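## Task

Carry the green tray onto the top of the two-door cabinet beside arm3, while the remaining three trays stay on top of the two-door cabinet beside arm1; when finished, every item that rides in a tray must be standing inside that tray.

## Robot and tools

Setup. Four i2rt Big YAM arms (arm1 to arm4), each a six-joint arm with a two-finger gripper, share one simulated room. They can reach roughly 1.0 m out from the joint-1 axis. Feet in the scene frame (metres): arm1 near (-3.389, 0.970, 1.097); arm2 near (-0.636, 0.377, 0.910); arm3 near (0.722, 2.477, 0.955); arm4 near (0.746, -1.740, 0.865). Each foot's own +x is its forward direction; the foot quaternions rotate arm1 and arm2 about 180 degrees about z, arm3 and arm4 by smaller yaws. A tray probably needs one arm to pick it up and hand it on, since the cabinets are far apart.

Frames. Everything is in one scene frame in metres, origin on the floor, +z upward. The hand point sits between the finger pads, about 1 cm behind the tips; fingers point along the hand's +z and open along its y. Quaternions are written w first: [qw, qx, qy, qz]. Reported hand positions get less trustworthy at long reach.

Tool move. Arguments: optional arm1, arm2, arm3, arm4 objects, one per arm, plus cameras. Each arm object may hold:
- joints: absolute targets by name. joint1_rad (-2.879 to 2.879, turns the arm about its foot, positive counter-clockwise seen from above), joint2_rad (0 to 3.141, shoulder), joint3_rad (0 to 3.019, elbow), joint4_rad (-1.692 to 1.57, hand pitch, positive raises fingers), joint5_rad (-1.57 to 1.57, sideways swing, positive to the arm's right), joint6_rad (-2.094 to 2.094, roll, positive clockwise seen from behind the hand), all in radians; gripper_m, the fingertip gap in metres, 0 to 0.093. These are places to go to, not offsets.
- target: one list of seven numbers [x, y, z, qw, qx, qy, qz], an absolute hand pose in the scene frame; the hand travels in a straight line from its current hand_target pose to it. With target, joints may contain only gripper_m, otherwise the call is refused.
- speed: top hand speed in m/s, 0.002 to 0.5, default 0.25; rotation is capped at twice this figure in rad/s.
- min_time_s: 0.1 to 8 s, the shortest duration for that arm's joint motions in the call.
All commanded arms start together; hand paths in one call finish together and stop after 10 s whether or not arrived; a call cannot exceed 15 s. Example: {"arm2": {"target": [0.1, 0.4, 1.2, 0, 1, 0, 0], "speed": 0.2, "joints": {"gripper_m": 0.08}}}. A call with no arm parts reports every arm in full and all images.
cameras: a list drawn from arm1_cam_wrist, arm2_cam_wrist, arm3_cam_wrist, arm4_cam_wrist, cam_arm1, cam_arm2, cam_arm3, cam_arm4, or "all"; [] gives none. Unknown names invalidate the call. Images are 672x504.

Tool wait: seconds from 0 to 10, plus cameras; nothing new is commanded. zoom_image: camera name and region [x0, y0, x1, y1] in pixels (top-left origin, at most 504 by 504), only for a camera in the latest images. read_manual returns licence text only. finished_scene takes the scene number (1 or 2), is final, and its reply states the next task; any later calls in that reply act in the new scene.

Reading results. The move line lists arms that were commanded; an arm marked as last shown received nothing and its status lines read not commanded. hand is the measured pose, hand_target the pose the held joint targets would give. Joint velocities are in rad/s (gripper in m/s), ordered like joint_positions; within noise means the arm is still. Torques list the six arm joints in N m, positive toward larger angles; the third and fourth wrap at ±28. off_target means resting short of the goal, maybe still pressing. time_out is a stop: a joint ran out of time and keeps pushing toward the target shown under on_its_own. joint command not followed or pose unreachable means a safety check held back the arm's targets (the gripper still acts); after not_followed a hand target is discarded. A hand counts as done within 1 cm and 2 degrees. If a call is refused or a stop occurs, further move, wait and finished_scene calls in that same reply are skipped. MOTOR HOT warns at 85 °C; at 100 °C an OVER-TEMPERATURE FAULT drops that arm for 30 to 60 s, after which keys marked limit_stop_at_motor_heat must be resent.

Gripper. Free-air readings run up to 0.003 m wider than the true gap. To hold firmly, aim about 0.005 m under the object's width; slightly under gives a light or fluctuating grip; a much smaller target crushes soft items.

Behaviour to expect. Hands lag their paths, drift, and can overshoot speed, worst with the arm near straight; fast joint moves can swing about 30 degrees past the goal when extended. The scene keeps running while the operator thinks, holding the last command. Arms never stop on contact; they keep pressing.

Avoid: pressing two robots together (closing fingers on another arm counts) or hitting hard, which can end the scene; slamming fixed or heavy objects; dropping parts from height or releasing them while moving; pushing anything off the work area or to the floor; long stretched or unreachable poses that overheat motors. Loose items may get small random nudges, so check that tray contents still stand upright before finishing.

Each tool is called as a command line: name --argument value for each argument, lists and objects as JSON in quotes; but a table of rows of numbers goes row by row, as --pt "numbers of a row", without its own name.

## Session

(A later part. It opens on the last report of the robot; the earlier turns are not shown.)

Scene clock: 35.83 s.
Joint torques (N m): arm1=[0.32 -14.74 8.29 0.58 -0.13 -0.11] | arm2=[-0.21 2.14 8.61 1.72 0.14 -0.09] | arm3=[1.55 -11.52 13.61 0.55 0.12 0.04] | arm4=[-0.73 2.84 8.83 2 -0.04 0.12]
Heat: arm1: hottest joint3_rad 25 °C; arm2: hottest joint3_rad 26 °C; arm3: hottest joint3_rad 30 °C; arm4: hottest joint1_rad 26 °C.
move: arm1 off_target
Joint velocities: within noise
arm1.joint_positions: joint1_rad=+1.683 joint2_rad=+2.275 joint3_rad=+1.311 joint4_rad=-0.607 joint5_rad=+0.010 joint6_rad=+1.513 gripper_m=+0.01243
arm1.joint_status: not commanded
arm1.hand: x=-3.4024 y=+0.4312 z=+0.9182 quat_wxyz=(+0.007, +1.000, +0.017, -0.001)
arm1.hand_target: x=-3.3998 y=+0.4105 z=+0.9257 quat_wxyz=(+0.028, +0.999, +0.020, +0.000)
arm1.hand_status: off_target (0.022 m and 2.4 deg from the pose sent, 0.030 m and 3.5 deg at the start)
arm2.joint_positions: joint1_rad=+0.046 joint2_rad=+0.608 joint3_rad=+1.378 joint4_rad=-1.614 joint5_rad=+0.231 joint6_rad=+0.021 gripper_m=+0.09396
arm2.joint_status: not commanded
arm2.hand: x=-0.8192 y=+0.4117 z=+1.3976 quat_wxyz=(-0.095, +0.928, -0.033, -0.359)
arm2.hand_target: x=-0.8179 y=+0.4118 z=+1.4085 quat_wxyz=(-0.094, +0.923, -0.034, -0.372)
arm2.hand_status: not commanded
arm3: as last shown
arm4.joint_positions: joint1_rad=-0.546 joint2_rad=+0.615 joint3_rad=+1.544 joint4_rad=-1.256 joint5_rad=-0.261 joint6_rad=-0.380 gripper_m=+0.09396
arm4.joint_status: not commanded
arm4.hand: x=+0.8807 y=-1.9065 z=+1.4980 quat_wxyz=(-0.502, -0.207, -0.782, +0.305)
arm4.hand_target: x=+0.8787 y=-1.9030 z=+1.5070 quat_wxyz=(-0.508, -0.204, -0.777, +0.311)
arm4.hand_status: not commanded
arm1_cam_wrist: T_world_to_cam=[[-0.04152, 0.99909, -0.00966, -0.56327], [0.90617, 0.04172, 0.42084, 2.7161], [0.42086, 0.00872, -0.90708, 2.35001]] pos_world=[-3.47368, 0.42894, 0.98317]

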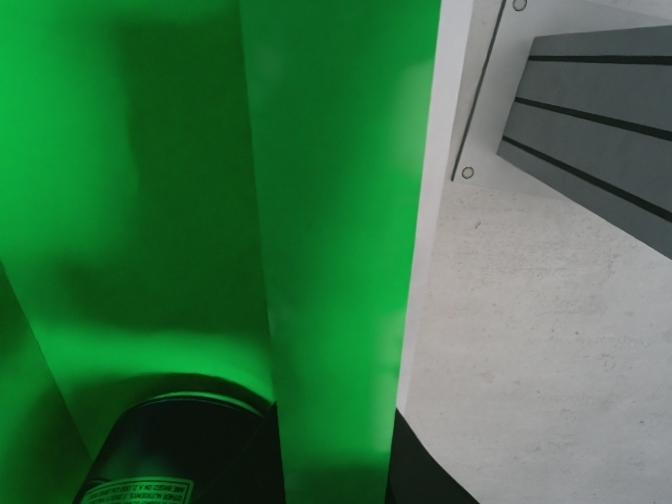

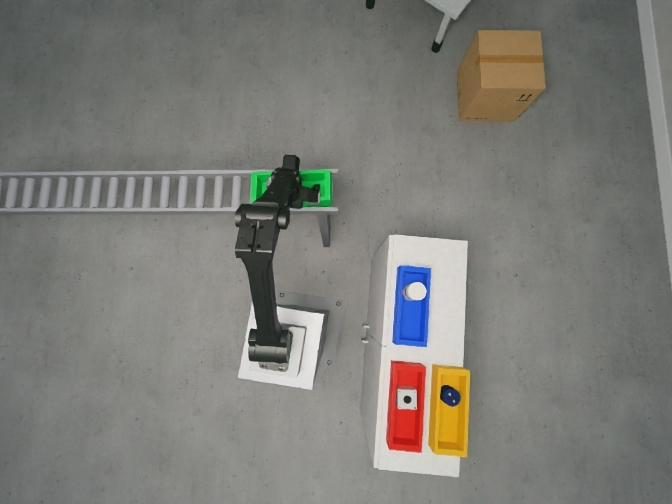

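move --arm1 '{"joints":{"gripper_m":0.035}}'

move --arm1 '{"target":[-3.40,0.45,1.08,0,1,0.01,0],"speed":0.3}' --arm2 '{"target":[-1.0,0.43,1.15,0,0.9994,0,-0.033],"speed":0.3,"joints":{"gripper_m":0.042}}' --cameras '["cam_arm1","arm1_cam_wrist"]'

Scene clock: 36.97 s.
Joint torques (N m): arm1=[0.32 -14.92 7.82 0.51 -0.07 -0.11] | arm2=[-0.21 2.14 8.61 1.7 0.14 -0.09] | arm3=[1.49 -11.46 13.57 0.55 0.12 0.03] | arm4=[-0.73 2.84 8.83 2 -0.04 0.13]
Heat: arm1: hottest joint3_rad 25 °C; arm2: hottest joint3_rad 26 °C; arm3: hottest joint3_rad 31 °C; arm4: hottest joint1_rad 26 °C.
move: arm1 done
Joint velocities: within noise
arm1.joint_positions: joint1_rad=+1.683 joint2_rad=+2.275 joint3_rad=+1.318 joint4_rad=-0.607 joint5_rad=+0.009 joint6_rad=+1.513 gripper_m=+0.03488
arm1.joint_status: all done
arm1.hand: x=-3.4023 y=+0.4270 z=+0.9199 quat_wxyz=(+0.011, +1.000, +0.017, -0.001)
arm1.hand_target: x=-3.3998 y=+0.4104 z=+0.9257 quat_wxyz=(+0.028, +0.999, +0.020, +0.000)
arm1.hand_status: not commanded
arm2, arm4: as last shown
arm3.joint_positions: joint1_rad=-1.346 joint2_rad=+1.561 joint3_rad=+1.455 joint4_rad=-1.530 joint5_rad=+0.007 joint6_rad=+0.000 gripper_m=+0.04208
arm3.joint_status: not commanded
arm3.hand: x=+1.0362 y=+2.1591 z=+1.1835 quat_wxyz=(+0.023, -0.381, -0.924, -0.011)
arm3.hand_target: x=+1.0493 y=+2.1506 z=+1.2001 quat_wxyz=(+0.000, -0.383, -0.924, +0.000)
arm3.hand_status: not commanded
pictures: none

Scene clock: 38.97 s.
Joint torques (N m): arm1=[0.26 -13.98 6.97 -0.25 0.16 0.01] | arm2=[-0.85 -8.53 10.04 0.76 -0.08 -0.19] | arm3=[1.73 -11.34 13.59 0.58 0.14 0.04] | arm4=[-0.73 2.84 8.81 2 -0.05 0.13]
Heat: arm1: hottest joint3_rad 25 °C; arm2: hottest joint3_rad 26 °C; arm3: hottest joint3_rad 31 °C; arm4: hottest joint1_rad 26 °C.
move: arm1 done; arm2 off_target
Joint velocities: within noise
arm1.joint_positions: joint1_rad=+1.684 joint2_rad=+1.944 joint3_rad=+1.284 joint4_rad=-0.913 joint5_rad=+0.005 joint6_rad=+1.525 gripper_m=+0.03495
arm1.joint_status: not commanded
arm1.hand: x=-3.4017 y=+0.4456 z=+1.0810 quat_wxyz=(+0.007, +1.000, +0.011, +0.001)
arm1.hand_target: x=-3.4000 y=+0.4501 z=+1.0800 quat_wxyz=(+0.000, +1.000, +0.010, +0.000)
arm1.hand_status: done (0.005 m and 0.8 deg from the pose sent, 0.162 m and 1.5 deg at the start)
arm2.joint_positions: joint1_rad=-0.128 joint2_rad=+1.276 joint3_rad=+1.173 joint4_rad=-1.449 joint5_rad=-0.002 joint6_rad=-0.133 gripper_m=+0.04207
arm2.joint_status: all done
arm2.hand: x=-0.9922 y=+0.4265 z=+1.1382 quat_wxyz=(+0.001, +1.000, +0.000, -0.014)
arm2.hand_target: x=-0.9996 y=+0.4299 z=+1.1500 quat_wxyz=(+0.000, +0.999, +0.000, -0.033)
arm2.hand_status: off_target (0.015 m and 2.2 deg from the pose sent, 0.307 m and 40.2 deg at the start)
arm3, arm4: as last shown
pictures: arm1_cam_wrist, cam_arm1
arm1_cam_wrist: T_world_to_cam=[[-0.03084, 0.99949, -0.00844, -0.54119], [0.9044, 0.0315, 0.42553, 2.63987], [0.42558, 0.0055, -0.90491, 2.51238]] pos_world=[-3.47339, 0.44395, 1.14557]

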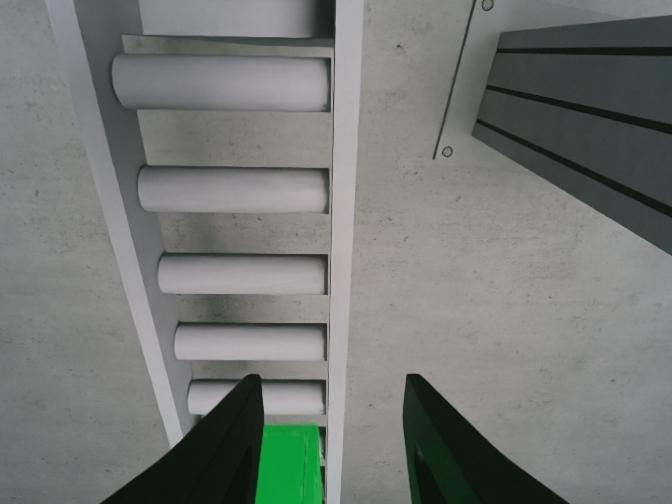

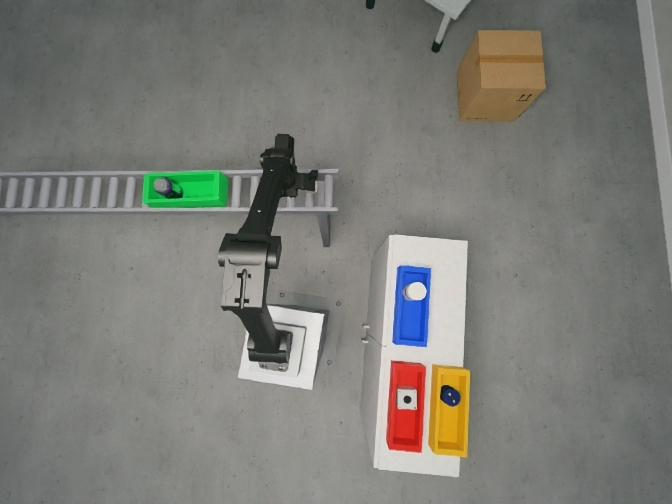

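wait --seconds 7 --cameras '["cam_arm2","arm2_cam_wrist"]'

Scene clock: 47.30 s.
Joint torques (N m): arm1=[0.26 -13.45 7.01 -0.27 0.16 0.01] | arm2=[-0.85 -8.59 10.02 0.76 -0.08 -0.18] | arm3=[1.73 -11.63 13.6 0.54 0.14 0.04] | arm4=[-0.73 2.78 8.81 2 -0.05 0.13]
Heat: arm1: hottest joint3_rad 25 °C; arm2: hottest joint3_rad 28 °C; arm3: hottest joint3_rad 32 °C; arm4: hottest joint1_rad 26 °C.
Joint velocities: within noise
arm1.joint_positions: joint1_rad=+1.684 joint2_rad=+1.944 joint3_rad=+1.284 joint4_rad=-0.913 joint5_rad=+0.005 joint6_rad=+1.525 gripper_m=+0.03495
arm1.joint_status: not commanded
arm1.hand: x=-3.4017 y=+0.4456 z=+1.0810 quat_wxyz=(+0.007, +1.000, +0.011, +0.001)
arm1.hand_target: x=-3.4000 y=+0.4501 z=+1.0800 quat_wxyz=(+0.000, +1.000, +0.010, +0.000)
arm1.hand_status: done (0.005 m and 0.8 deg from the pose sent, 0.162 m and 1.5 deg at the start)
arm2.joint_positions: joint1_rad=-0.128 joint2_rad=+1.276 joint3_rad=+1.173 joint4_rad=-1.449 joint5_rad=-0.002 joint6_rad=-0.133 gripper_m=+0.04207
arm2.joint_status: all done
arm2.hand: x=-0.9922 y=+0.4265 z=+1.1382 quat_wxyz=(+0.001, +1.000, +0.000, -0.014)
arm2.hand_target: x=-0.9996 y=+0.4299 z=+1.1500 quat_wxyz=(+0.000, +0.999, +0.000, -0.033)
arm2.hand_status: off_target (0.015 m and 2.2 deg from the pose sent, 0.307 m and 40.2 deg at the start)
arm3.joint_positions: joint1_rad=-1.346 joint2_rad=+1.561 joint3_rad=+1.455 joint4_rad=-1.530 joint5_rad=+0.007 joint6_rad=+0.000 gripper_m=+0.04208
arm3.joint_status: not commanded
arm3.hand: x=+1.0362 y=+2.1591 z=+1.1835 quat_wxyz=(+0.023, -0.381, -0.924, -0.011)
arm3.hand_target: x=+1.0493 y=+2.1506 z=+1.2001 quat_wxyz=(+0.000, -0.383, -0.924, +0.000)
arm3.hand_status: not commanded
arm4.joint_positions: joint1_rad=-0.546 joint2_rad=+0.615 joint3_rad=+1.544 joint4_rad=-1.256 joint5_rad=-0.261 joint6_rad=-0.380 gripper_m=+0.09396
arm4.joint_status: not commanded
arm4.hand: x=+0.8807 y=-1.9065 z=+1.4980 quat_wxyz=(-0.502, -0.207, -0.782, +0.305)
arm4.hand_target: x=+0.8787 y=-1.9030 z=+1.5070 quat_wxyz=(-0.508, -0.204, -0.777, +0.311)
arm4.hand_status: not commanded
wait: 7.00 s; at rest from the start
pictures: arm2_cam_wrist, cam_arm2
arm2_cam_wrist: T_world_to_cam=[[-0.02797, 0.99925, 0.02683, -0.49143], [0.91882, 0.01513, 0.39438, 0.4938], [0.39368, 0.03568, -0.91855, 1.50917]] pos_world=[-1.06159, 0.42974, 1.20469]

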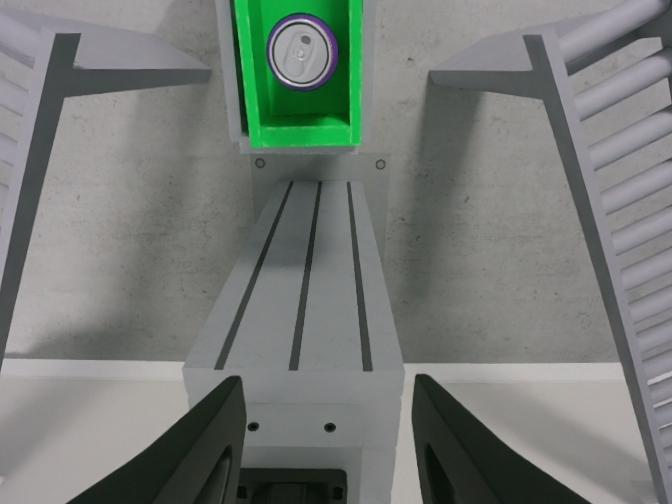

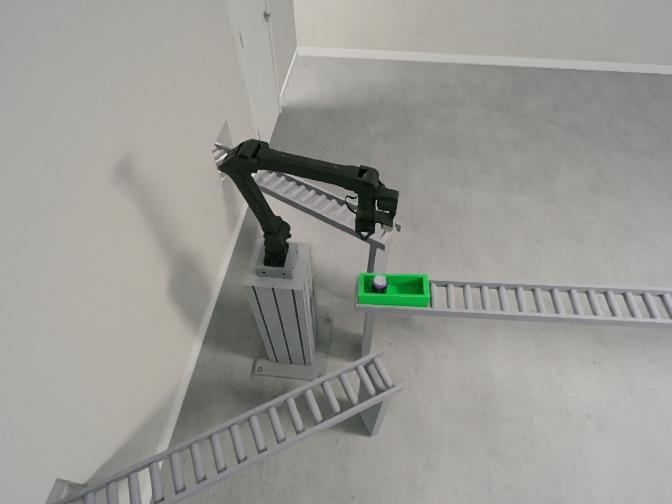

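move --arm2 '{"target":[-1.165,0.363,0.90,0,0.9985,0,-0.05],"speed":0.3}' --arm1 '{"joints":{"joint2_rad":1.4},"min_time_s":2}' --cameras '["arm2_cam_wrist"]'

Scene clock: 50.67 s.
Joint torques (N m): arm1=[0.21 -8.82 10.52 0.84 0.15 -0.04] | arm2=[0.21 -14.33 9.85 0.83 0.15 -0.01] | arm3=[1.67 -11.58 13.61 0.53 0.13 0.05] | arm4=[-0.73 2.78 8.81 2 -0.04 0.13]
Heat: arm1: hottest joint3_rad 25 °C; arm2: hottest joint3_rad 28 °C; arm3: hottest joint3_rad 32 °C; arm4: hottest joint1_rad 26 °C.
move: arm1 done; arm2 off_target
Joint velocities: within noise
arm1.joint_positions: joint1_rad=+1.684 joint2_rad=+1.398 joint3_rad=+1.280 joint4_rad=-0.913 joint5_rad=+0.005 joint6_rad=+1.525 gripper_m=+0.03495
arm1.joint_status: all done
arm1.hand: x=-3.4041 y=+0.4438 z=+1.3620 quat_wxyz=(+0.274, +0.962, +0.009, -0.008)
arm1.hand_target: x=-3.4023 y=+0.4457 z=+1.3598 quat_wxyz=(+0.268, +0.963, +0.008, -0.008)
arm1.hand_status: not commanded
arm2.joint_positions: joint1_rad=+0.031 joint2_rad=+1.886 joint3_rad=+1.177 joint4_rad=-0.823 joint5_rad=+0.003 joint6_rad=+0.021 gripper_m=+0.04207
arm2.joint_status: not commanded
arm2.hand: x=-1.1388 y=+0.3655 z=+0.8867 quat_wxyz=(+0.001, +1.000, +0.002, -0.023)
arm2.hand_target: x=-1.1639 y=+0.3630 z=+0.9008 quat_wxyz=(+0.000, +0.999, +0.000, -0.050)
arm2.hand_status: off_target (0.029 m and 3.1 deg from the pose sent, 0.301 m and 4.2 deg at the start)
arm3, arm4: as last shown
arm2_cam_wrist: T_world_to_cam=[[-0.03189, 0.9991, 0.02811, -0.43334], [0.92594, 0.01894, 0.37718, 0.75063], [0.37631, 0.03806, -0.92571, 1.32376]] pos_world=[-1.20701, 0.36835, 0.95448]

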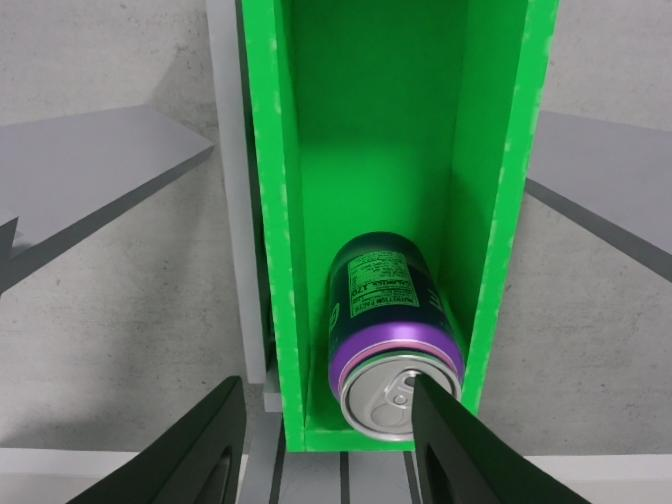

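move --arm2 '{"target":[-1.166,0.335,0.845,0,0.9985,0,-0.05],"speed":0.2}'

move --arm2 '{"target":[-1.166,0.335,0.81,0,0.9985,0,-0.05],"speed":0.15}' --cameras '["arm2_cam_wrist"]'

Scene clock: 52.53 s.
Joint torques (N m): arm1=[0.21 -8.76 10.47 0.87 0.14 -0.04] | arm2=[-0.03 -14.8 7.91 0.91 0.16 0] | arm3=[1.67 -11.34 13.61 0.53 0.12 0.04] | arm4=[-0.73 2.84 8.81 2 -0.04 0.13]
Heat: arm1: hottest joint3_rad 25 °C; arm2: hottest joint3_rad 28 °C; arm3: hottest joint3_rad 32 °C; arm4: hottest joint1_rad 26 °C.
move: arm2 off_target
Joint velocities: within noise
arm1, arm3, arm4: as last shown
arm2.joint_positions: joint1_rad=+0.088 joint2_rad=+1.987 joint3_rad=+1.177 joint4_rad=-0.703 joint5_rad=+0.008 joint6_rad=+0.075 gripper_m=+0.04207
arm2.joint_status: not commanded
arm2.hand: x=-1.1492 y=+0.3369 z=+0.8392 quat_wxyz=(+0.000, +0.999, +0.003, -0.033)
arm2.hand_target: x=-1.1656 y=+0.3350 z=+0.8454 quat_wxyz=(+0.000, +0.999, +0.000, -0.050)
arm2.hand_status: off_target (0.018 m and 2.0 deg from the pose sent, 0.058 m and 3.1 deg at the start)
pictures: none

Scene clock: 53.70 s.
Joint torques (N m): arm1=[0.21 -8.76 10.44 0.87 0.14 -0.04] | arm2=[-0.09 -14.97 7.05 0.94 0.15 -0.01] | arm3=[1.61 -11.4 13.6 0.58 0.13 0.05] | arm4=[-0.73 2.78 8.83 2 -0.04 0.13]
Heat: arm1: hottest joint3_rad 25 °C; arm2: hottest joint3_rad 28 °C; arm3: hottest joint3_rad 32 °C; arm4: hottest joint1_rad 26 °C.
move: arm2 off_target
Joint velocities: within noise
arm1, arm3, arm4: as last shown
arm2.joint_positions: joint1_rad=+0.088 joint2_rad=+2.052 joint3_rad=+1.177 joint4_rad=-0.627 joint5_rad=+0.008 joint6_rad=+0.075 gripper_m=+0.04207
arm2.joint_status: not commanded
arm2.hand: x=-1.1538 y=+0.3364 z=+0.8083 quat_wxyz=(+0.000, +0.999, +0.003, -0.038)
arm2.hand_target: x=-1.1658 y=+0.3350 z=+0.8103 quat_wxyz=(+0.000, +0.999, +0.000, -0.050)
arm2.hand_status: off_target (0.012 m and 1.4 deg from the pose sent, 0.034 m and 2.0 deg at the start)
arm2_cam_wrist: T_world_to_cam=[[-0.03334, 0.99901, 0.02958, -0.40537], [0.93697, 0.02094, 0.34877, 0.82967], [0.3478, 0.03935, -0.93674, 1.23356]] pos_world=[-1.21993, 0.33905, 0.87815]

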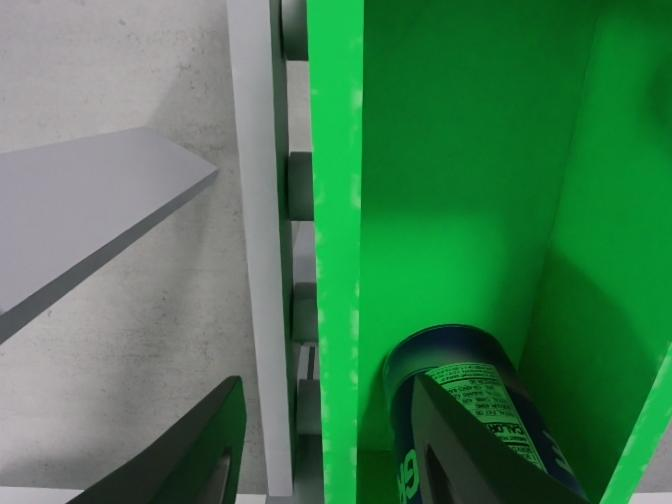

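move --arm2 '{"target":[-1.160,0.337,0.752,0,0.9988,0,-0.043],"speed":0.15}' --cameras '["arm2_cam_wrist"]'

move --arm2 '{"joints":{"gripper_m":0.004}}'

Scene clock: 55.27 s.
Joint torques (N m): arm1=[0.21 -8.76 10.44 0.87 0.14 -0.04] | arm2=[-0.32 -15.56 5.94 0.91 0.11 -0.05] | arm3=[1.55 -11.58 13.55 0.57 0.13 0.04] | arm4=[-0.73 2.78 8.81 2 -0.04 0.13]
Heat: arm1: hottest joint3_rad 25 °C; arm2: hottest joint3_rad 28 °C; arm3: hottest joint3_rad 32 °C; arm4: hottest joint1_rad 26 °C.
move: arm2 off_target
Joint velocities: within noise
arm1, arm3, arm4: as last shown
arm2.joint_positions: joint1_rad=+0.088 joint2_rad=+2.172 joint3_rad=+1.177 joint4_rad=-0.520 joint5_rad=+0.008 joint6_rad=+0.075 gripper_m=+0.04207
arm2.joint_status: not commanded
arm2.hand: x=-1.1490 y=+0.3366 z=+0.7504 quat_wxyz=(+0.000, +0.999, +0.003, -0.032)
arm2.hand_target: x=-1.1599 y=+0.3370 z=+0.7522 quat_wxyz=(+0.000, +0.999, +0.000, -0.043)
arm2.hand_status: off_target (0.011 m and 1.3 deg from the pose sent, 0.057 m and 0.7 deg at the start)
arm2_cam_wrist: T_world_to_cam=[[-0.03381, 0.99897, 0.03019, -0.40475], [0.93237, 0.02065, 0.36092, 0.83095], [0.35993, 0.04035, -0.93211, 1.18769]] pos_world=[-1.21592, 0.33925, 0.81937]

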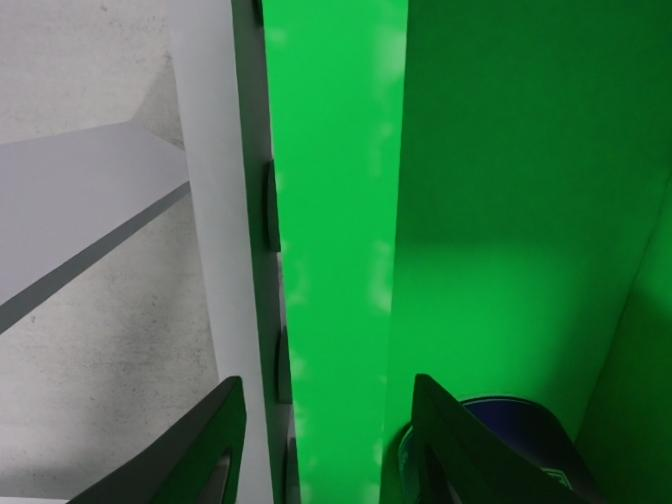

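Scene clock: 55.90 s.
Joint torques (N m): arm1=[0.21 -8.7 10.44 0.87 0.14 -0.04] | arm2=[-0.21 -15.56 5.96 0.88 -0.06 -0.02] | arm3=[1.55 -11.52 13.59 0.53 0.13 0.04] | arm4=[-0.73 2.84 8.83 2 -0.05 0.13]
Heat: arm1: hottest joint3_rad 25 °C; arm2: hottest joint3_rad 28 °C; arm3: hottest joint3_rad 32 °C; arm4: hottest joint1_rad 26 °C.
move: arm2 off_target
Joint velocities: within noise
arm1, arm3, arm4: as last shown
arm2.joint_positions: joint1_rad=+0.087 joint2_rad=+2.172 joint3_rad=+1.177 joint4_rad=-0.520 joint5_rad=+0.013 joint6_rad=+0.072 gripper_m=+0.01206
arm2.joint_status: gripper_m off_target (ended at +0.01208, target +0.00400)
arm2.hand: x=-1.1492 y=+0.3379 z=+0.7504 quat_wxyz=(-0.003, +0.999, +0.004, -0.032)
arm2.hand_target: x=-1.1598 y=+0.3370 z=+0.7522 quat_wxyz=(+0.000, +0.999, +0.000, -0.043)
arm2.hand_status: not commanded
pictures: none

move --arm2 '{"target":[-1.155,0.337,0.83,0,0.9988,0,-0.045],"speed":0.12}'

move --arm2 '{"target":[-1.13,0.345,1.0,0,0.9988,0,-0.045],"speed":0.2}'

move --arm2 '{"target":[-0.994,0.773,0.98,-0.026,0.9659,0.2588,-0.045],"speed":0.18}' --cameras '["arm2_cam_wrist","cam_arm2"]'

zoom_image --camera "cam_arm2" --region '[290, 280, 450, 440]'

Scene clock: 58.07 s.
Joint torques (N m): arm1=[0.26 -8.76 10.44 0.87 0.14 -0.04] | arm2=[-0.15 -18.55 5.86 0.05 0.22 -0.03] | arm3=[1.61 -11.46 13.59 0.53 0.13 0.05] | arm4=[-0.73 2.84 8.83 2 -0.04 0.13]
Heat: arm1: hottest joint3_rad 25 °C; arm2: hottest joint3_rad 28 °C; arm3: hottest joint3_rad 33 °C; arm4: hottest joint1_rad 26 °C.
move: arm2 off_target
Joint velocities: within noise
arm1, arm3, arm4: as last shown
arm2.joint_positions: joint1_rad=+0.087 joint2_rad=+2.049 joint3_rad=+1.167 joint4_rad=-0.642 joint5_rad=+0.005 joint6_rad=+0.074 gripper_m=+0.01206
arm2.joint_status: not commanded
arm2.hand: x=-1.1453 y=+0.3370 z=+0.8065 quat_wxyz=(+0.001, +1.000, +0.003, -0.027)
arm2.hand_target: x=-1.1547 y=+0.3369 z=+0.8295 quat_wxyz=(+0.000, +0.999, +0.000, -0.045)
arm2.hand_status: off_target (0.025 m and 2.1 deg from the pose sent, 0.080 m and 1.6 deg at the start)
pictures: none

Scene clock: 59.73 s.
Joint torques (N m): arm1=[0.26 -8.76 10.45 0.87 0.14 -0.04] | arm2=[-0.85 -15.79 12.3 -0.24 0.24 -0.14] | arm3=[1.55 -11.34 13.56 0.55 0.13 0.04] | arm4=[-0.73 2.84 8.81 1.99 -0.04 0.13]
Heat: arm1: hottest joint3_rad 25 °C; arm2: hottest joint3_rad 28 °C; arm3: hottest joint3_rad 33 °C; arm4: hottest joint1_rad 26 °C.
move: arm2 off_target
Joint velocities: within noise
arm1, arm3, arm4: as last shown
arm2.joint_positions: joint1_rad=+0.084 joint2_rad=+1.715 joint3_rad=+1.151 joint4_rad=-1.022 joint5_rad=+0.004 joint6_rad=+0.074 gripper_m=+0.01206
arm2.joint_status: not commanded
arm2.hand: x=-1.0965 y=+0.3426 z=+0.9568 quat_wxyz=(-0.001, +1.000, +0.002, +0.004)
arm2.hand_target: x=-1.1271 y=+0.3452 z=+1.0004 quat_wxyz=(+0.000, +0.999, +0.000, -0.045)
arm2.hand_status: off_target (0.055 m and 5.6 deg from the pose sent, 0.194 m and 2.1 deg at the start)
pictures: none

Scene clock: 63.20 s.
Joint torques (N m): arm1=[0.21 -8.7 10.44 0.87 0.14 -0.04] | arm2=[-0.03 -15.79 13.31 0.21 0.1 -0.18] | arm3=[1.67 -11.52 13.59 0.57 0.14 0.04] | arm4=[-0.73 2.78 8.83 2 -0.04 0.13]
Heat: arm1: hottest joint3_rad 25 °C; arm2: hottest joint3_rad 28 °C; arm3: hottest joint3_rad 33 °C; arm4: hottest joint1_rad 26 °C.
move: arm2 off_target
Joint velocities: within noise
arm1: as last shown
arm2.joint_positions: joint1_rad=-0.844 joint2_rad=+1.804 joint3_rad=+1.229 joint4_rad=-1.022 joint5_rad=-0.053 joint6_rad=-1.361 gripper_m=+0.01206
arm2.joint_status: not commanded
arm2.hand: x=-0.9648 y=+0.7393 z=+0.9390 quat_wxyz=(+0.024, +0.967, +0.252, -0.022)
arm2.hand_target: x=-0.9912 y=+0.7700 z=+0.9818 quat_wxyz=(-0.026, +0.965, +0.258, -0.045)
arm2.hand_status: off_target (0.061 m and 6.4 deg from the pose sent, 0.443 m and 30.4 deg at the start)
arm3.joint_positions: joint1_rad=-1.346 joint2_rad=+1.561 joint3_rad=+1.455 joint4_rad=-1.530 joint5_rad=+0.007 joint6_rad=+0.000 gripper_m=+0.04208
arm3.joint_status: not commanded
arm3.hand: x=+1.0362 y=+2.1591 z=+1.1835 quat_wxyz=(+0.023, -0.381, -0.924, -0.011)
arm3.hand_target: x=+1.0493 y=+2.1506 z=+1.2001 quat_wxyz=(+0.000, -0.383, -0.924, +0.000)
arm3.hand_status: not commanded
arm4.joint_positions: joint1_rad=-0.546 joint2_rad=+0.615 joint3_rad=+1.544 joint4_rad=-1.256 joint5_rad=-0.261 joint6_rad=-0.380 gripper_m=+0.09396
arm4.joint_status: not commanded
arm4.hand: x=+0.8807 y=-1.9065 z=+1.4980 quat_wxyz=(-0.502, -0.207, -0.782, +0.305)
arm4.hand_target: x=+0.8787 y=-1.9030 z=+1.5070 quat_wxyz=(-0.508, -0.204, -0.777, +0.311)
arm4.hand_status: not commanded
arm2_cam_wrist: T_world_to_cam=[[-0.51337, 0.85814, -0.00666, -1.13043], [0.79646, 0.47933, 0.36864, 0.10543], [0.31954, 0.18394, -0.92955, 1.13356]] pos_world=[-1.02651, 0.71102, 1.00731]

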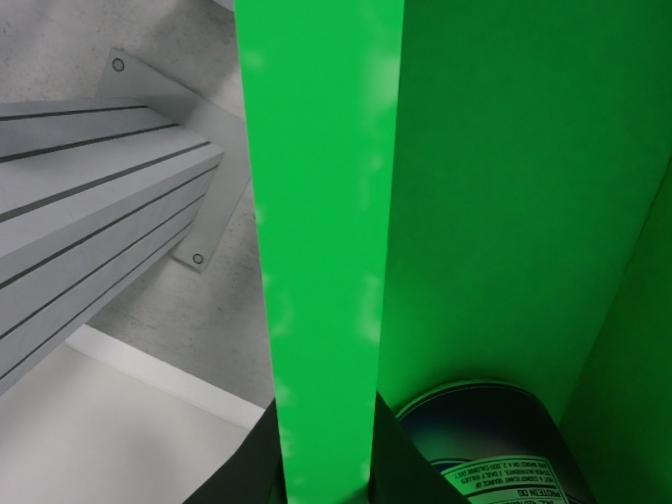

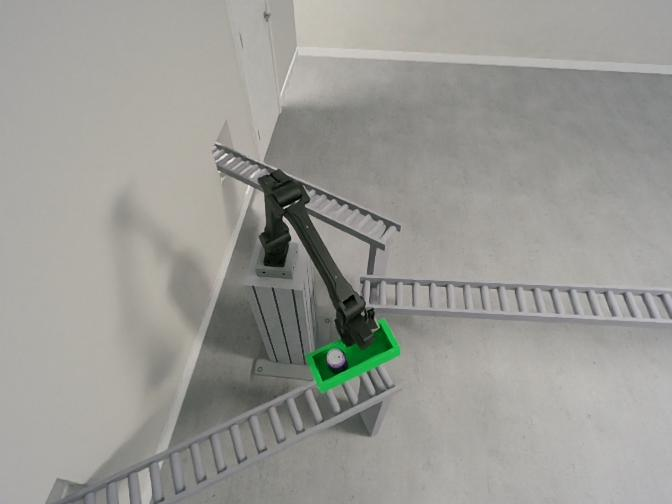

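Scaled by 3.150 from the camera's image (finer frame: 960x720).

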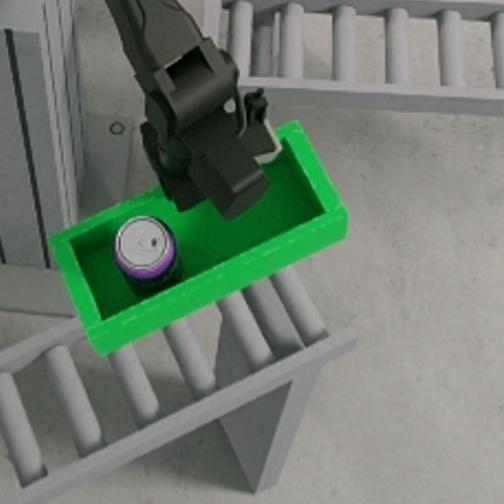

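move --arm2 '{"target":[-0.990,0.797,0.89,-0.030,0.9659,0.2588,-0.05],"speed":0.15}' --cameras '["cam_arm2"]'

zoom_image --camera "cam_arm2" --region '[300, 310, 420, 430]'

Scene clock: 66.20 s.
Joint torques (N m): arm1=[0.26 -8.76 10.44 0.87 0.14 -0.04] | arm2=[-0.44 -17.79 9.84 0.92 0.04 -0.18] | arm3=[1.61 -11.58 13.57 0.53 0.12 0.04] | arm4=[-0.73 2.78 8.81 2 -0.04 0.13]
Heat: arm1: hottest joint3_rad 25 °C; arm2: hottest joint3_rad 29 °C; arm3: hottest joint3_rad 33 °C; arm4: hottest joint1_rad 26 °C.
move: arm2 off_target
Joint velocities: within noise
arm1.joint_positions: joint1_rad=+1.684 joint2_rad=+1.398 joint3_rad=+1.280 joint4_rad=-0.913 joint5_rad=+0.005 joint6_rad=+1.525 gripper_m=+0.03495
arm1.joint_status: not commanded
arm1.hand: x=-3.4041 y=+0.4438 z=+1.3620 quat_wxyz=(+0.274, +0.962, +0.009, -0.008)
arm1.hand_target: x=-3.4023 y=+0.4457 z=+1.3598 quat_wxyz=(+0.268, +0.963, +0.008, -0.008)
arm1.hand_status: not commanded
arm2.joint_positions: joint1_rad=-0.878 joint2_rad=+1.972 joint3_rad=+1.229 joint4_rad=-0.837 joint5_rad=-0.061 joint6_rad=-1.399 gripper_m=+0.01206
arm2.joint_status: not commanded
arm2.hand: x=-0.9682 y=+0.7657 z=+0.8575 quat_wxyz=(+0.018, +0.966, +0.255, -0.030)
arm2.hand_target: x=-0.9886 y=+0.7952 z=+0.8914 quat_wxyz=(-0.030, +0.964, +0.258, -0.050)
arm2.hand_status: off_target (0.050 m and 6.0 deg from the pose sent, 0.080 m and 7.1 deg at the start)
arm3, arm4: as last shown

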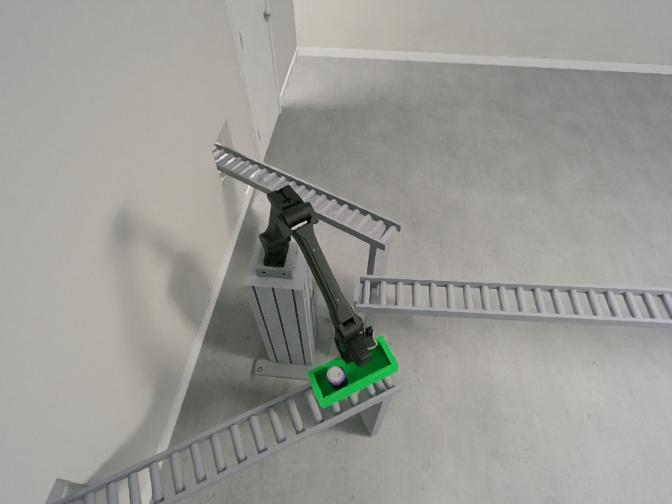

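Scaled by 4.200 from the camera's image (finer frame: 960x720).

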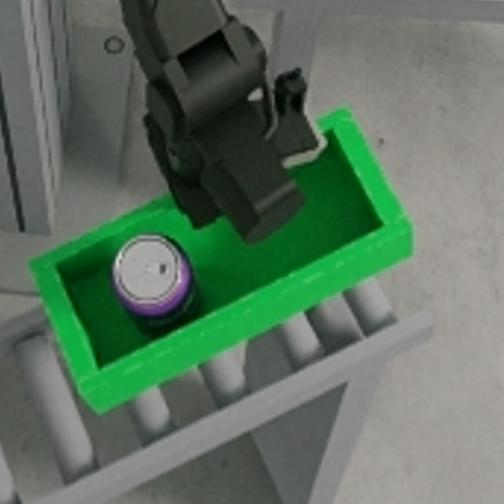

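move --arm2 '{"target":[-0.990,0.796,0.815,-0.030,0.969,0.246,-0.052],"speed":0.12}' --cameras '["cam_arm2"]'

zoom_image --camera "cam_arm2" --region '[300, 310, 420, 430]'

Scene clock: 68.23 s.
Joint torques (N m): arm1=[0.26 -8.76 10.44 0.87 0.15 -0.04] | arm2=[-0.56 -18.49 6.94 1.05 0.06 -0.03] | arm3=[1.55 -11.46 13.6 0.55 0.13 0.04] | arm4=[-0.73 2.78 8.83 2 -0.04 0.13]
Heat: arm1: hottest joint3_rad 25 °C; arm2: hottest joint3_rad 29 °C; arm3: hottest joint3_rad 33 °C; arm4: hottest joint1_rad 26 °C.
move: arm2 off_target
Joint velocities: within noise
arm1, arm3, arm4: as last shown
arm2.joint_positions: joint1_rad=-0.878 joint2_rad=+2.106 joint3_rad=+1.229 joint4_rad=-0.672 joint5_rad=-0.065 joint6_rad=-1.389 gripper_m=+0.01206
arm2.joint_status: not commanded
arm2.hand: x=-0.9768 y=+0.7744 z=+0.7916 quat_wxyz=(+0.004, +0.967, +0.250, -0.038)
arm2.hand_target: x=-0.9895 y=+0.7953 z=+0.8155 quat_wxyz=(-0.030, +0.967, +0.246, -0.052)
arm2.hand_status: off_target (0.034 m and 4.3 deg from the pose sent, 0.057 m and 6.1 deg at the start)

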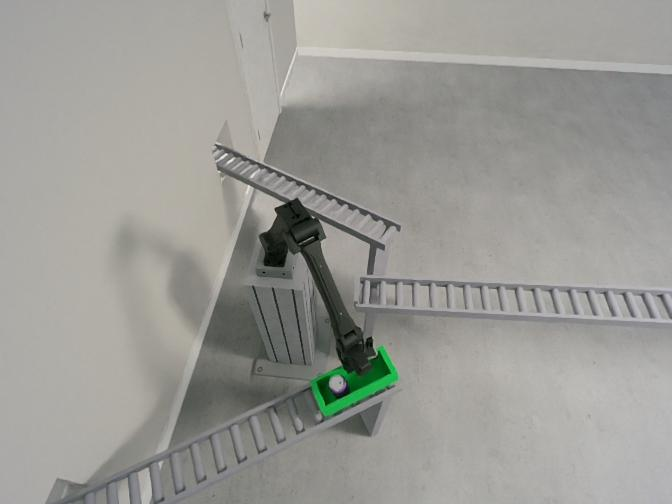

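Scaled by 4.200 from the camera's image (finer frame: 960x720).

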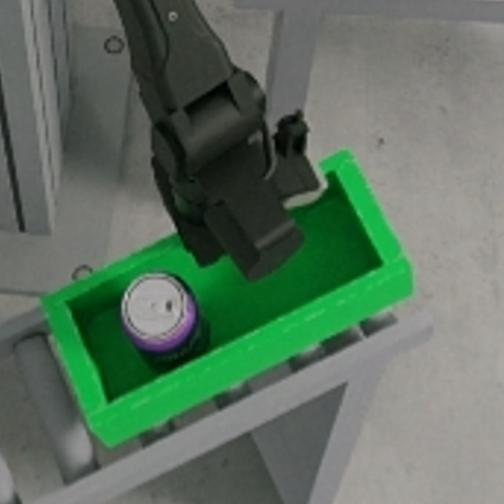

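move --arm2 '{"target":[-0.980,0.777,0.80,-0.030,0.970,0.243,-0.052],"speed":0.12}' --cameras '["cam_arm2"]'

zoom_image --camera "cam_arm2" --region '[300, 310, 420, 430]'

Scene clock: 71.53 s.
Joint torques (N m): arm1=[0.21 -8.76 10.44 0.87 0.14 -0.04] | arm2=[0.15 -18.43 5.91 1.06 0.08 -0.04] | arm3=[1.67 -11.52 13.59 0.58 0.13 0.04] | arm4=[-0.73 2.78 8.81 2 -0.04 0.13]
Heat: arm1: hottest joint3_rad 25 °C; arm2: hottest joint3_rad 29 °C; arm3: hottest joint3_rad 34 °C; arm4: hottest joint1_rad 26 °C.
move: arm2 off_target
Joint velocities: within noise
arm1, arm3, arm4: as last shown
arm2.joint_positions: joint1_rad=-0.878 joint2_rad=+2.106 joint3_rad=+1.165 joint4_rad=-0.605 joint5_rad=-0.065 joint6_rad=-1.374 gripper_m=+0.01206
arm2.joint_status: not commanded
arm2.hand: x=-0.9652 y=+0.7601 z=+0.7766 quat_wxyz=(+0.003, +0.969, +0.243, -0.039)
arm2.hand_target: x=-0.9796 y=+0.7764 z=+0.8002 quat_wxyz=(-0.030, +0.968, +0.243, -0.052)
arm2.hand_status: off_target (0.032 m and 4.1 deg from the pose sent, 0.009 m and 4.3 deg at the start)

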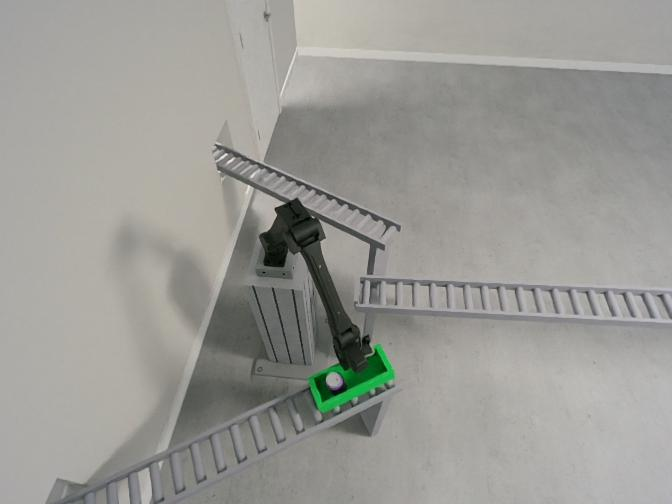

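Scaled by 4.200 from the camera's image (finer frame: 960x720).

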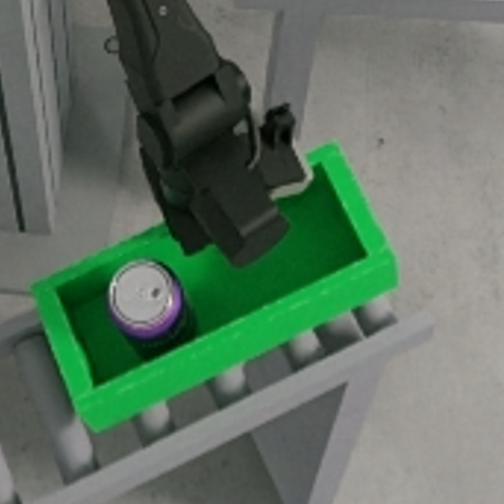

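move --arm2 '{"target":[-0.987,0.789,0.782,-0.030,0.970,0.243,-0.052],"speed":0.1}'

move --arm2 '{"target":[-0.987,0.789,0.765,-0.030,0.970,0.243,-0.052],"speed":0.1}' --cameras '["cam_arm2"]'

zoom_image --camera "cam_arm2" --region '[300, 310, 420, 430]'

Scene clock: 72.90 s.
Joint torques (N m): arm1=[0.21 -8.76 10.45 0.88 0.14 -0.04] | arm2=[-0.26 -16.32 8.77 1.05 -0.2 -0.09] | arm3=[1.61 -11.46 13.6 0.53 0.13 0.04] | arm4=[-0.73 2.84 8.81 2 -0.04 0.13]
Heat: arm1: hottest joint3_rad 25 °C; arm2: hottest joint3_rad 29 °C; arm3: hottest joint3_rad 34 °C; arm4: hottest joint1_rad 26 °C.
move: arm2 off_target
Joint velocities: within noise
arm1, arm3, arm4: as last shown
arm2.joint_positions: joint1_rad=-0.878 joint2_rad=+2.130 joint3_rad=+1.165 joint4_rad=-0.594 joint5_rad=-0.056 joint6_rad=-1.374 gripper_m=+0.01206
arm2.joint_status: not commanded
arm2.hand: x=-0.9618 y=+0.7581 z=+0.7650 quat_wxyz=(+0.007, +0.970, +0.243, -0.032)
arm2.hand_target: x=-0.9858 y=+0.7876 z=+0.7839 quat_wxyz=(-0.030, +0.968, +0.243, -0.052)
arm2.hand_status: off_target (0.043 m and 4.8 deg from the pose sent, 0.037 m and 4.1 deg at the start)
pictures: none

Scene clock: 73.93 s.
Joint torques (N m): arm1=[0.21 -8.76 10.44 0.88 0.14 -0.04] | arm2=[-0.26 -15.74 8.47 1.24 -0.2 -0.15] | arm3=[1.49 -11.46 13.59 0.55 0.13 0.04] | arm4=[-0.73 2.78 8.83 2 -0.04 0.13]
Heat: arm1: hottest joint3_rad 25 °C; arm2: hottest joint3_rad 29 °C; arm3: hottest joint3_rad 34 °C; arm4: hottest joint1_rad 26 °C.
move: arm2 off_target
Joint velocities: within noise
arm1, arm3, arm4: as last shown
arm2.joint_positions: joint1_rad=-0.878 joint2_rad=+2.157 joint3_rad=+1.170 joint4_rad=-0.565 joint5_rad=-0.056 joint6_rad=-1.369 gripper_m=+0.01206
arm2.joint_status: not commanded
arm2.hand: x=-0.9635 y=+0.7600 z=+0.7535 quat_wxyz=(+0.004, +0.970, +0.241, -0.034)
arm2.hand_target: x=-0.9860 y=+0.7878 z=+0.7668 quat_wxyz=(-0.030, +0.968, +0.243, -0.052)
arm2.hand_status: off_target (0.039 m and 4.4 deg from the pose sent, 0.040 m and 4.8 deg at the start)

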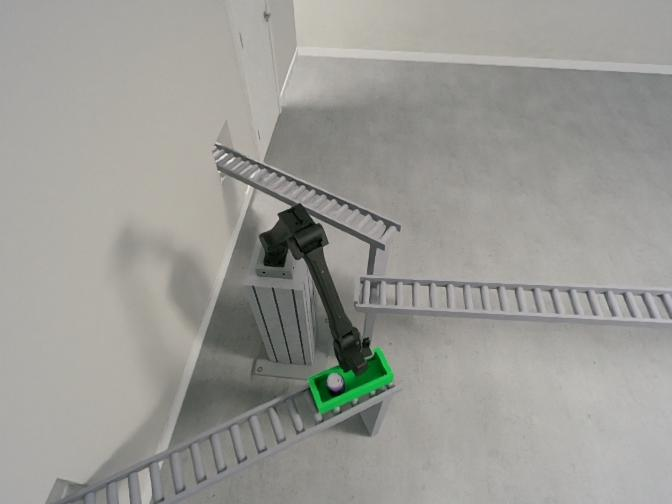

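Scaled by 4.200 from the camera's image (finer frame: 960x720).

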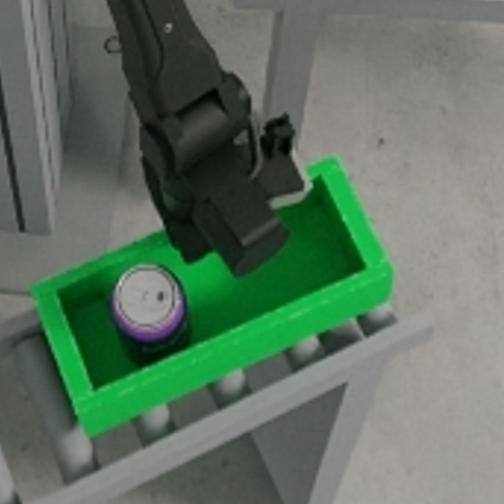

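move --arm2 '{"target":[-0.994,0.806,0.80,-0.030,0.969,0.246,-0.048],"speed":0.12}'

move --arm2 '{"target":[-0.994,0.804,0.775,-0.030,0.969,0.246,-0.048],"speed":0.1}' --cameras '["cam_arm2"]'

zoom_image --camera "cam_arm2" --region '[300, 310, 420, 430]'

Scene clock: 75.50 s.
Joint torques (N m): arm1=[0.21 -8.76 10.44 0.87 0.14 -0.04] | arm2=[-0.79 -19.14 9.58 0.28 0.15 -0.2] | arm3=[1.67 -11.46 13.61 0.55 0.14 0.04] | arm4=[-0.73 2.78 8.81 2 -0.04 0.13]
Heat: arm1: hottest joint3_rad 25 °C; arm2: hottest joint3_rad 29 °C; arm3: hottest joint3_rad 34 °C; arm4: hottest joint1_rad 26 °C.
move: arm2 off_target
Joint velocities: within noise
arm1, arm3, arm4: as last shown
arm2.joint_positions: joint1_rad=-0.878 joint2_rad=+2.157 joint3_rad=+1.215 joint4_rad=-0.643 joint5_rad=-0.060 joint6_rad=-1.377 gripper_m=+0.01206
arm2.joint_status: not commanded
arm2.hand: x=-0.9670 y=+0.7641 z=+0.7632 quat_wxyz=(+0.020, +0.969, +0.244, -0.028)
arm2.hand_target: x=-0.9921 y=+0.8037 z=+0.8019 quat_wxyz=(-0.030, +0.968, +0.246, -0.048)
arm2.hand_status: off_target (0.062 m and 6.2 deg from the pose sent, 0.072 m and 4.3 deg at the start)
pictures: none

Scene clock: 76.60 s.
Joint torques (N m): arm1=[0.21 -8.76 10.44 0.87 0.14 -0.04] | arm2=[-0.62 -18.02 9.17 0.84 0.14 -0.13] | arm3=[1.49 -11.52 13.6 0.54 0.13 0.03] | arm4=[-0.73 2.78 8.83 2 -0.04 0.13]
Heat: arm1: hottest joint3_rad 25 °C; arm2: hottest joint3_rad 29 °C; arm3: hottest joint3_rad 34 °C; arm4: hottest joint1_rad 26 °C.
move: arm2 off_target
Joint velocities: within noise
arm1, arm3, arm4: as last shown
arm2.joint_positions: joint1_rad=-0.878 joint2_rad=+2.186 joint3_rad=+1.215 joint4_rad=-0.610 joint5_rad=-0.060 joint6_rad=-1.382 gripper_m=+0.01206
arm2.joint_status: not commanded
arm2.hand: x=-0.9671 y=+0.7641 z=+0.7487 quat_wxyz=(+0.018, +0.969, +0.246, -0.029)
arm2.hand_target: x=-0.9924 y=+0.8021 z=+0.7775 quat_wxyz=(-0.030, +0.968, +0.246, -0.048)
arm2.hand_status: off_target (0.055 m and 5.9 deg from the pose sent, 0.050 m and 6.2 deg at the start)

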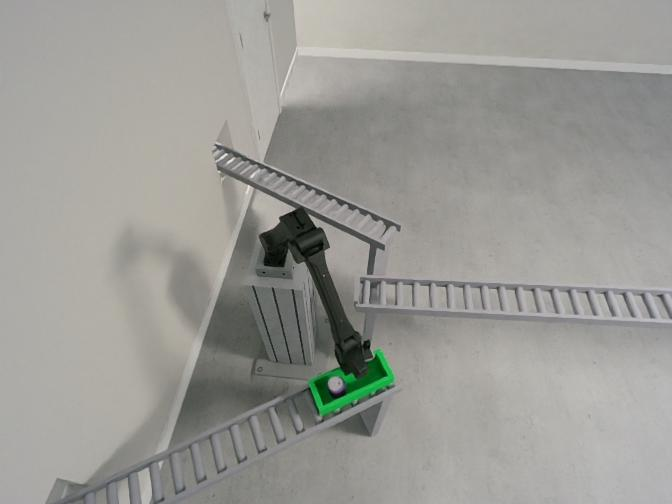

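Scaled by 4.200 from the camera's image (finer frame: 960x720).

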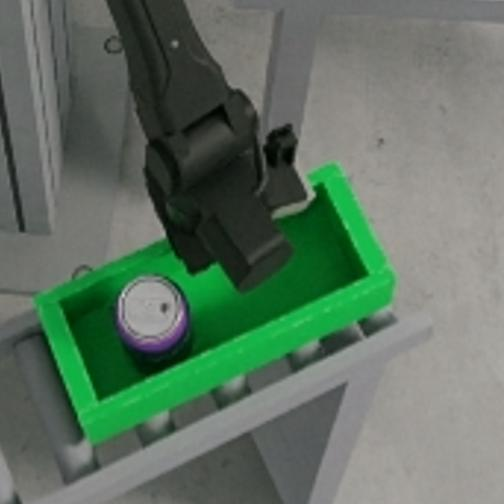

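move --arm2 '{"target":[-0.994,0.804,0.75,-0.030,0.969,0.246,-0.048],"speed":0.08}' --cameras '["cam_arm2"]'

zoom_image --camera "cam_arm2" --region '[300, 310, 420, 430]'

move --arm2 '{"target":[-0.994,0.804,0.732,-0.030,0.969,0.246,-0.048],"speed":0.08}' --cameras '["cam_arm2"]'

zoom_image --camera "cam_arm2" --region '[300, 310, 420, 430]'

Scene clock: 78.13 s.
Joint torques (N m): arm1=[0.21 -8.76 10.44 0.87 0.15 -0.04] | arm2=[-0.5 -16.73 8.73 0.99 -0.15 -0.17] | arm3=[1.61 -11.46 13.59 0.54 0.13 0.04] | arm4=[-0.73 2.84 8.81 2 -0.05 0.13]
Heat: arm1: hottest joint3_rad 25 °C; arm2: hottest joint3_rad 29 °C; arm3: hottest joint3_rad 34 °C; arm4: hottest joint1_rad 26 °C.
move: arm2 off_target
Joint velocities: within noise
arm1: as last shown
arm2.joint_positions: joint1_rad=-0.880 joint2_rad=+2.219 joint3_rad=+1.227 joint4_rad=-0.566 joint5_rad=-0.052 joint6_rad=-1.378 gripper_m=+0.01206
arm2.joint_status: not commanded
arm2.hand: x=-0.9702 y=+0.7715 z=+0.7350 quat_wxyz=(+0.006, +0.969, +0.244, -0.030)
arm2.hand_target: x=-0.9928 y=+0.8027 z=+0.7520 quat_wxyz=(-0.030, +0.968, +0.246, -0.048)
arm2.hand_status: off_target (0.043 m and 4.6 deg from the pose sent, 0.048 m and 5.9 deg at the start)
arm3.joint_positions: joint1_rad=-1.346 joint2_rad=+1.561 joint3_rad=+1.455 joint4_rad=-1.530 joint5_rad=+0.007 joint6_rad=+0.000 gripper_m=+0.04208
arm3.joint_status: not commanded
arm3.hand: x=+1.0362 y=+2.1591 z=+1.1835 quat_wxyz=(+0.023, -0.381, -0.924, -0.011)
arm3.hand_target: x=+1.0493 y=+2.1506 z=+1.2001 quat_wxyz=(+0.000, -0.383, -0.924, +0.000)
arm3.hand_status: not commanded
arm4.joint_positions: joint1_rad=-0.546 joint2_rad=+0.615 joint3_rad=+1.544 joint4_rad=-1.256 joint5_rad=-0.261 joint6_rad=-0.380 gripper_m=+0.09396
arm4.joint_status: not commanded
arm4.hand: x=+0.8807 y=-1.9065 z=+1.4980 quat_wxyz=(-0.502, -0.207, -0.782, +0.305)
arm4.hand_target: x=+0.8787 y=-1.9030 z=+1.5070 quat_wxyz=(-0.508, -0.204, -0.777, +0.311)
arm4.hand_status: not commanded

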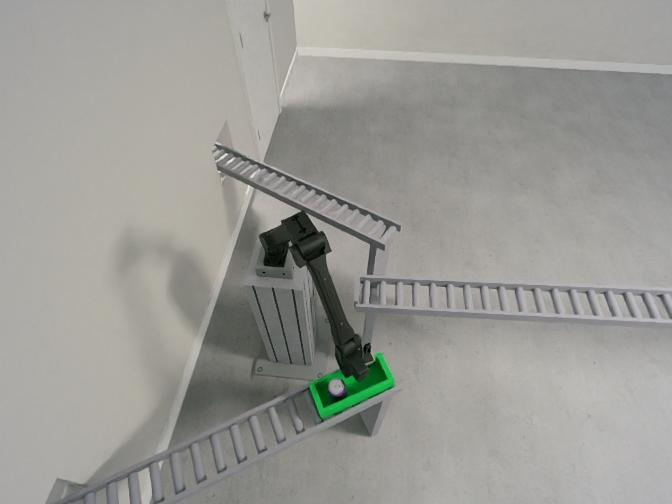

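Scaled by 4.200 from the camera's image (finer frame: 960x720).

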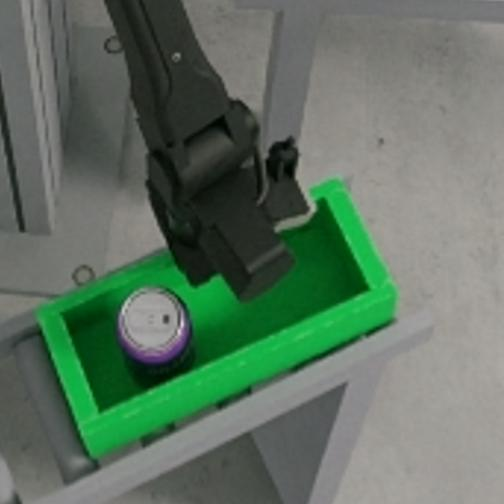

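Scene clock: 79.10 s.
Joint torques (N m): arm1=[0.26 -8.7 10.45 0.87 0.14 -0.04] | arm2=[-0.5 -14.74 8.68 1.54 -0.24 -0.2] | arm3=[1.55 -11.52 13.57 0.55 0.13 0.03] | arm4=[-0.73 2.78 8.81 2 -0.04 0.13]
Heat: arm1: hottest joint3_rad 25 °C; arm2: hottest joint3_rad 29 °C; arm3: hottest joint3_rad 34 °C; arm4: hottest joint1_rad 26 °C.
move: arm2 off_target
Joint velocities: within noise
arm1.joint_positions: joint1_rad=+1.684 joint2_rad=+1.398 joint3_rad=+1.280 joint4_rad=-0.913 joint5_rad=+0.005 joint6_rad=+1.525 gripper_m=+0.03495
arm1.joint_status: not commanded
arm1.hand: x=-3.4041 y=+0.4438 z=+1.3620 quat_wxyz=(+0.274, +0.962, +0.009, -0.008)
arm1.hand_target: x=-3.4023 y=+0.4457 z=+1.3598 quat_wxyz=(+0.268, +0.963, +0.008, -0.008)
arm1.hand_status: not commanded
arm2.joint_positions: joint1_rad=-0.880 joint2_rad=+2.229 joint3_rad=+1.235 joint4_rad=-0.550 joint5_rad=-0.048 joint6_rad=-1.376 gripper_m=+0.01206
arm2.joint_status: not commanded
arm2.hand: x=-0.9735 y=+0.7764 z=+0.7319 quat_wxyz=(-0.001, +0.970, +0.243, -0.032)
arm2.hand_target: x=-0.9929 y=+0.8029 z=+0.7339 quat_wxyz=(-0.030, +0.968, +0.246, -0.048)
arm2.hand_status: off_target (0.034 m and 3.8 deg from the pose sent, 0.040 m and 4.6 deg at the start)
arm3, arm4: as last shown

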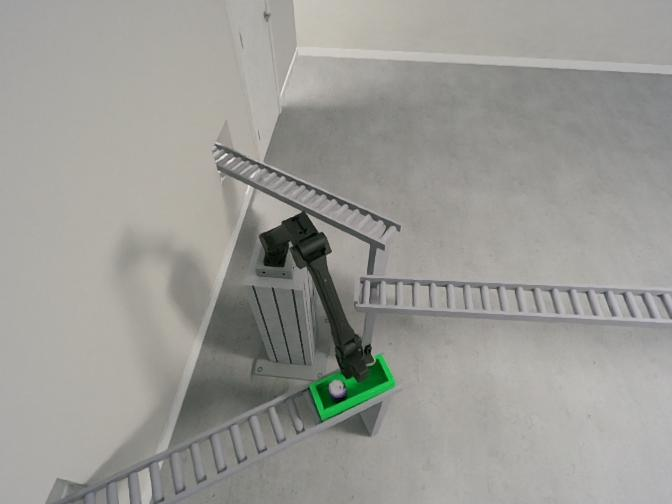

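Scaled by 4.200 from the camera's image (finer frame: 960x720).

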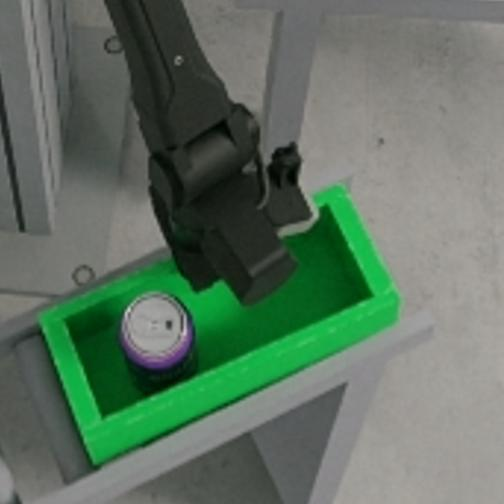

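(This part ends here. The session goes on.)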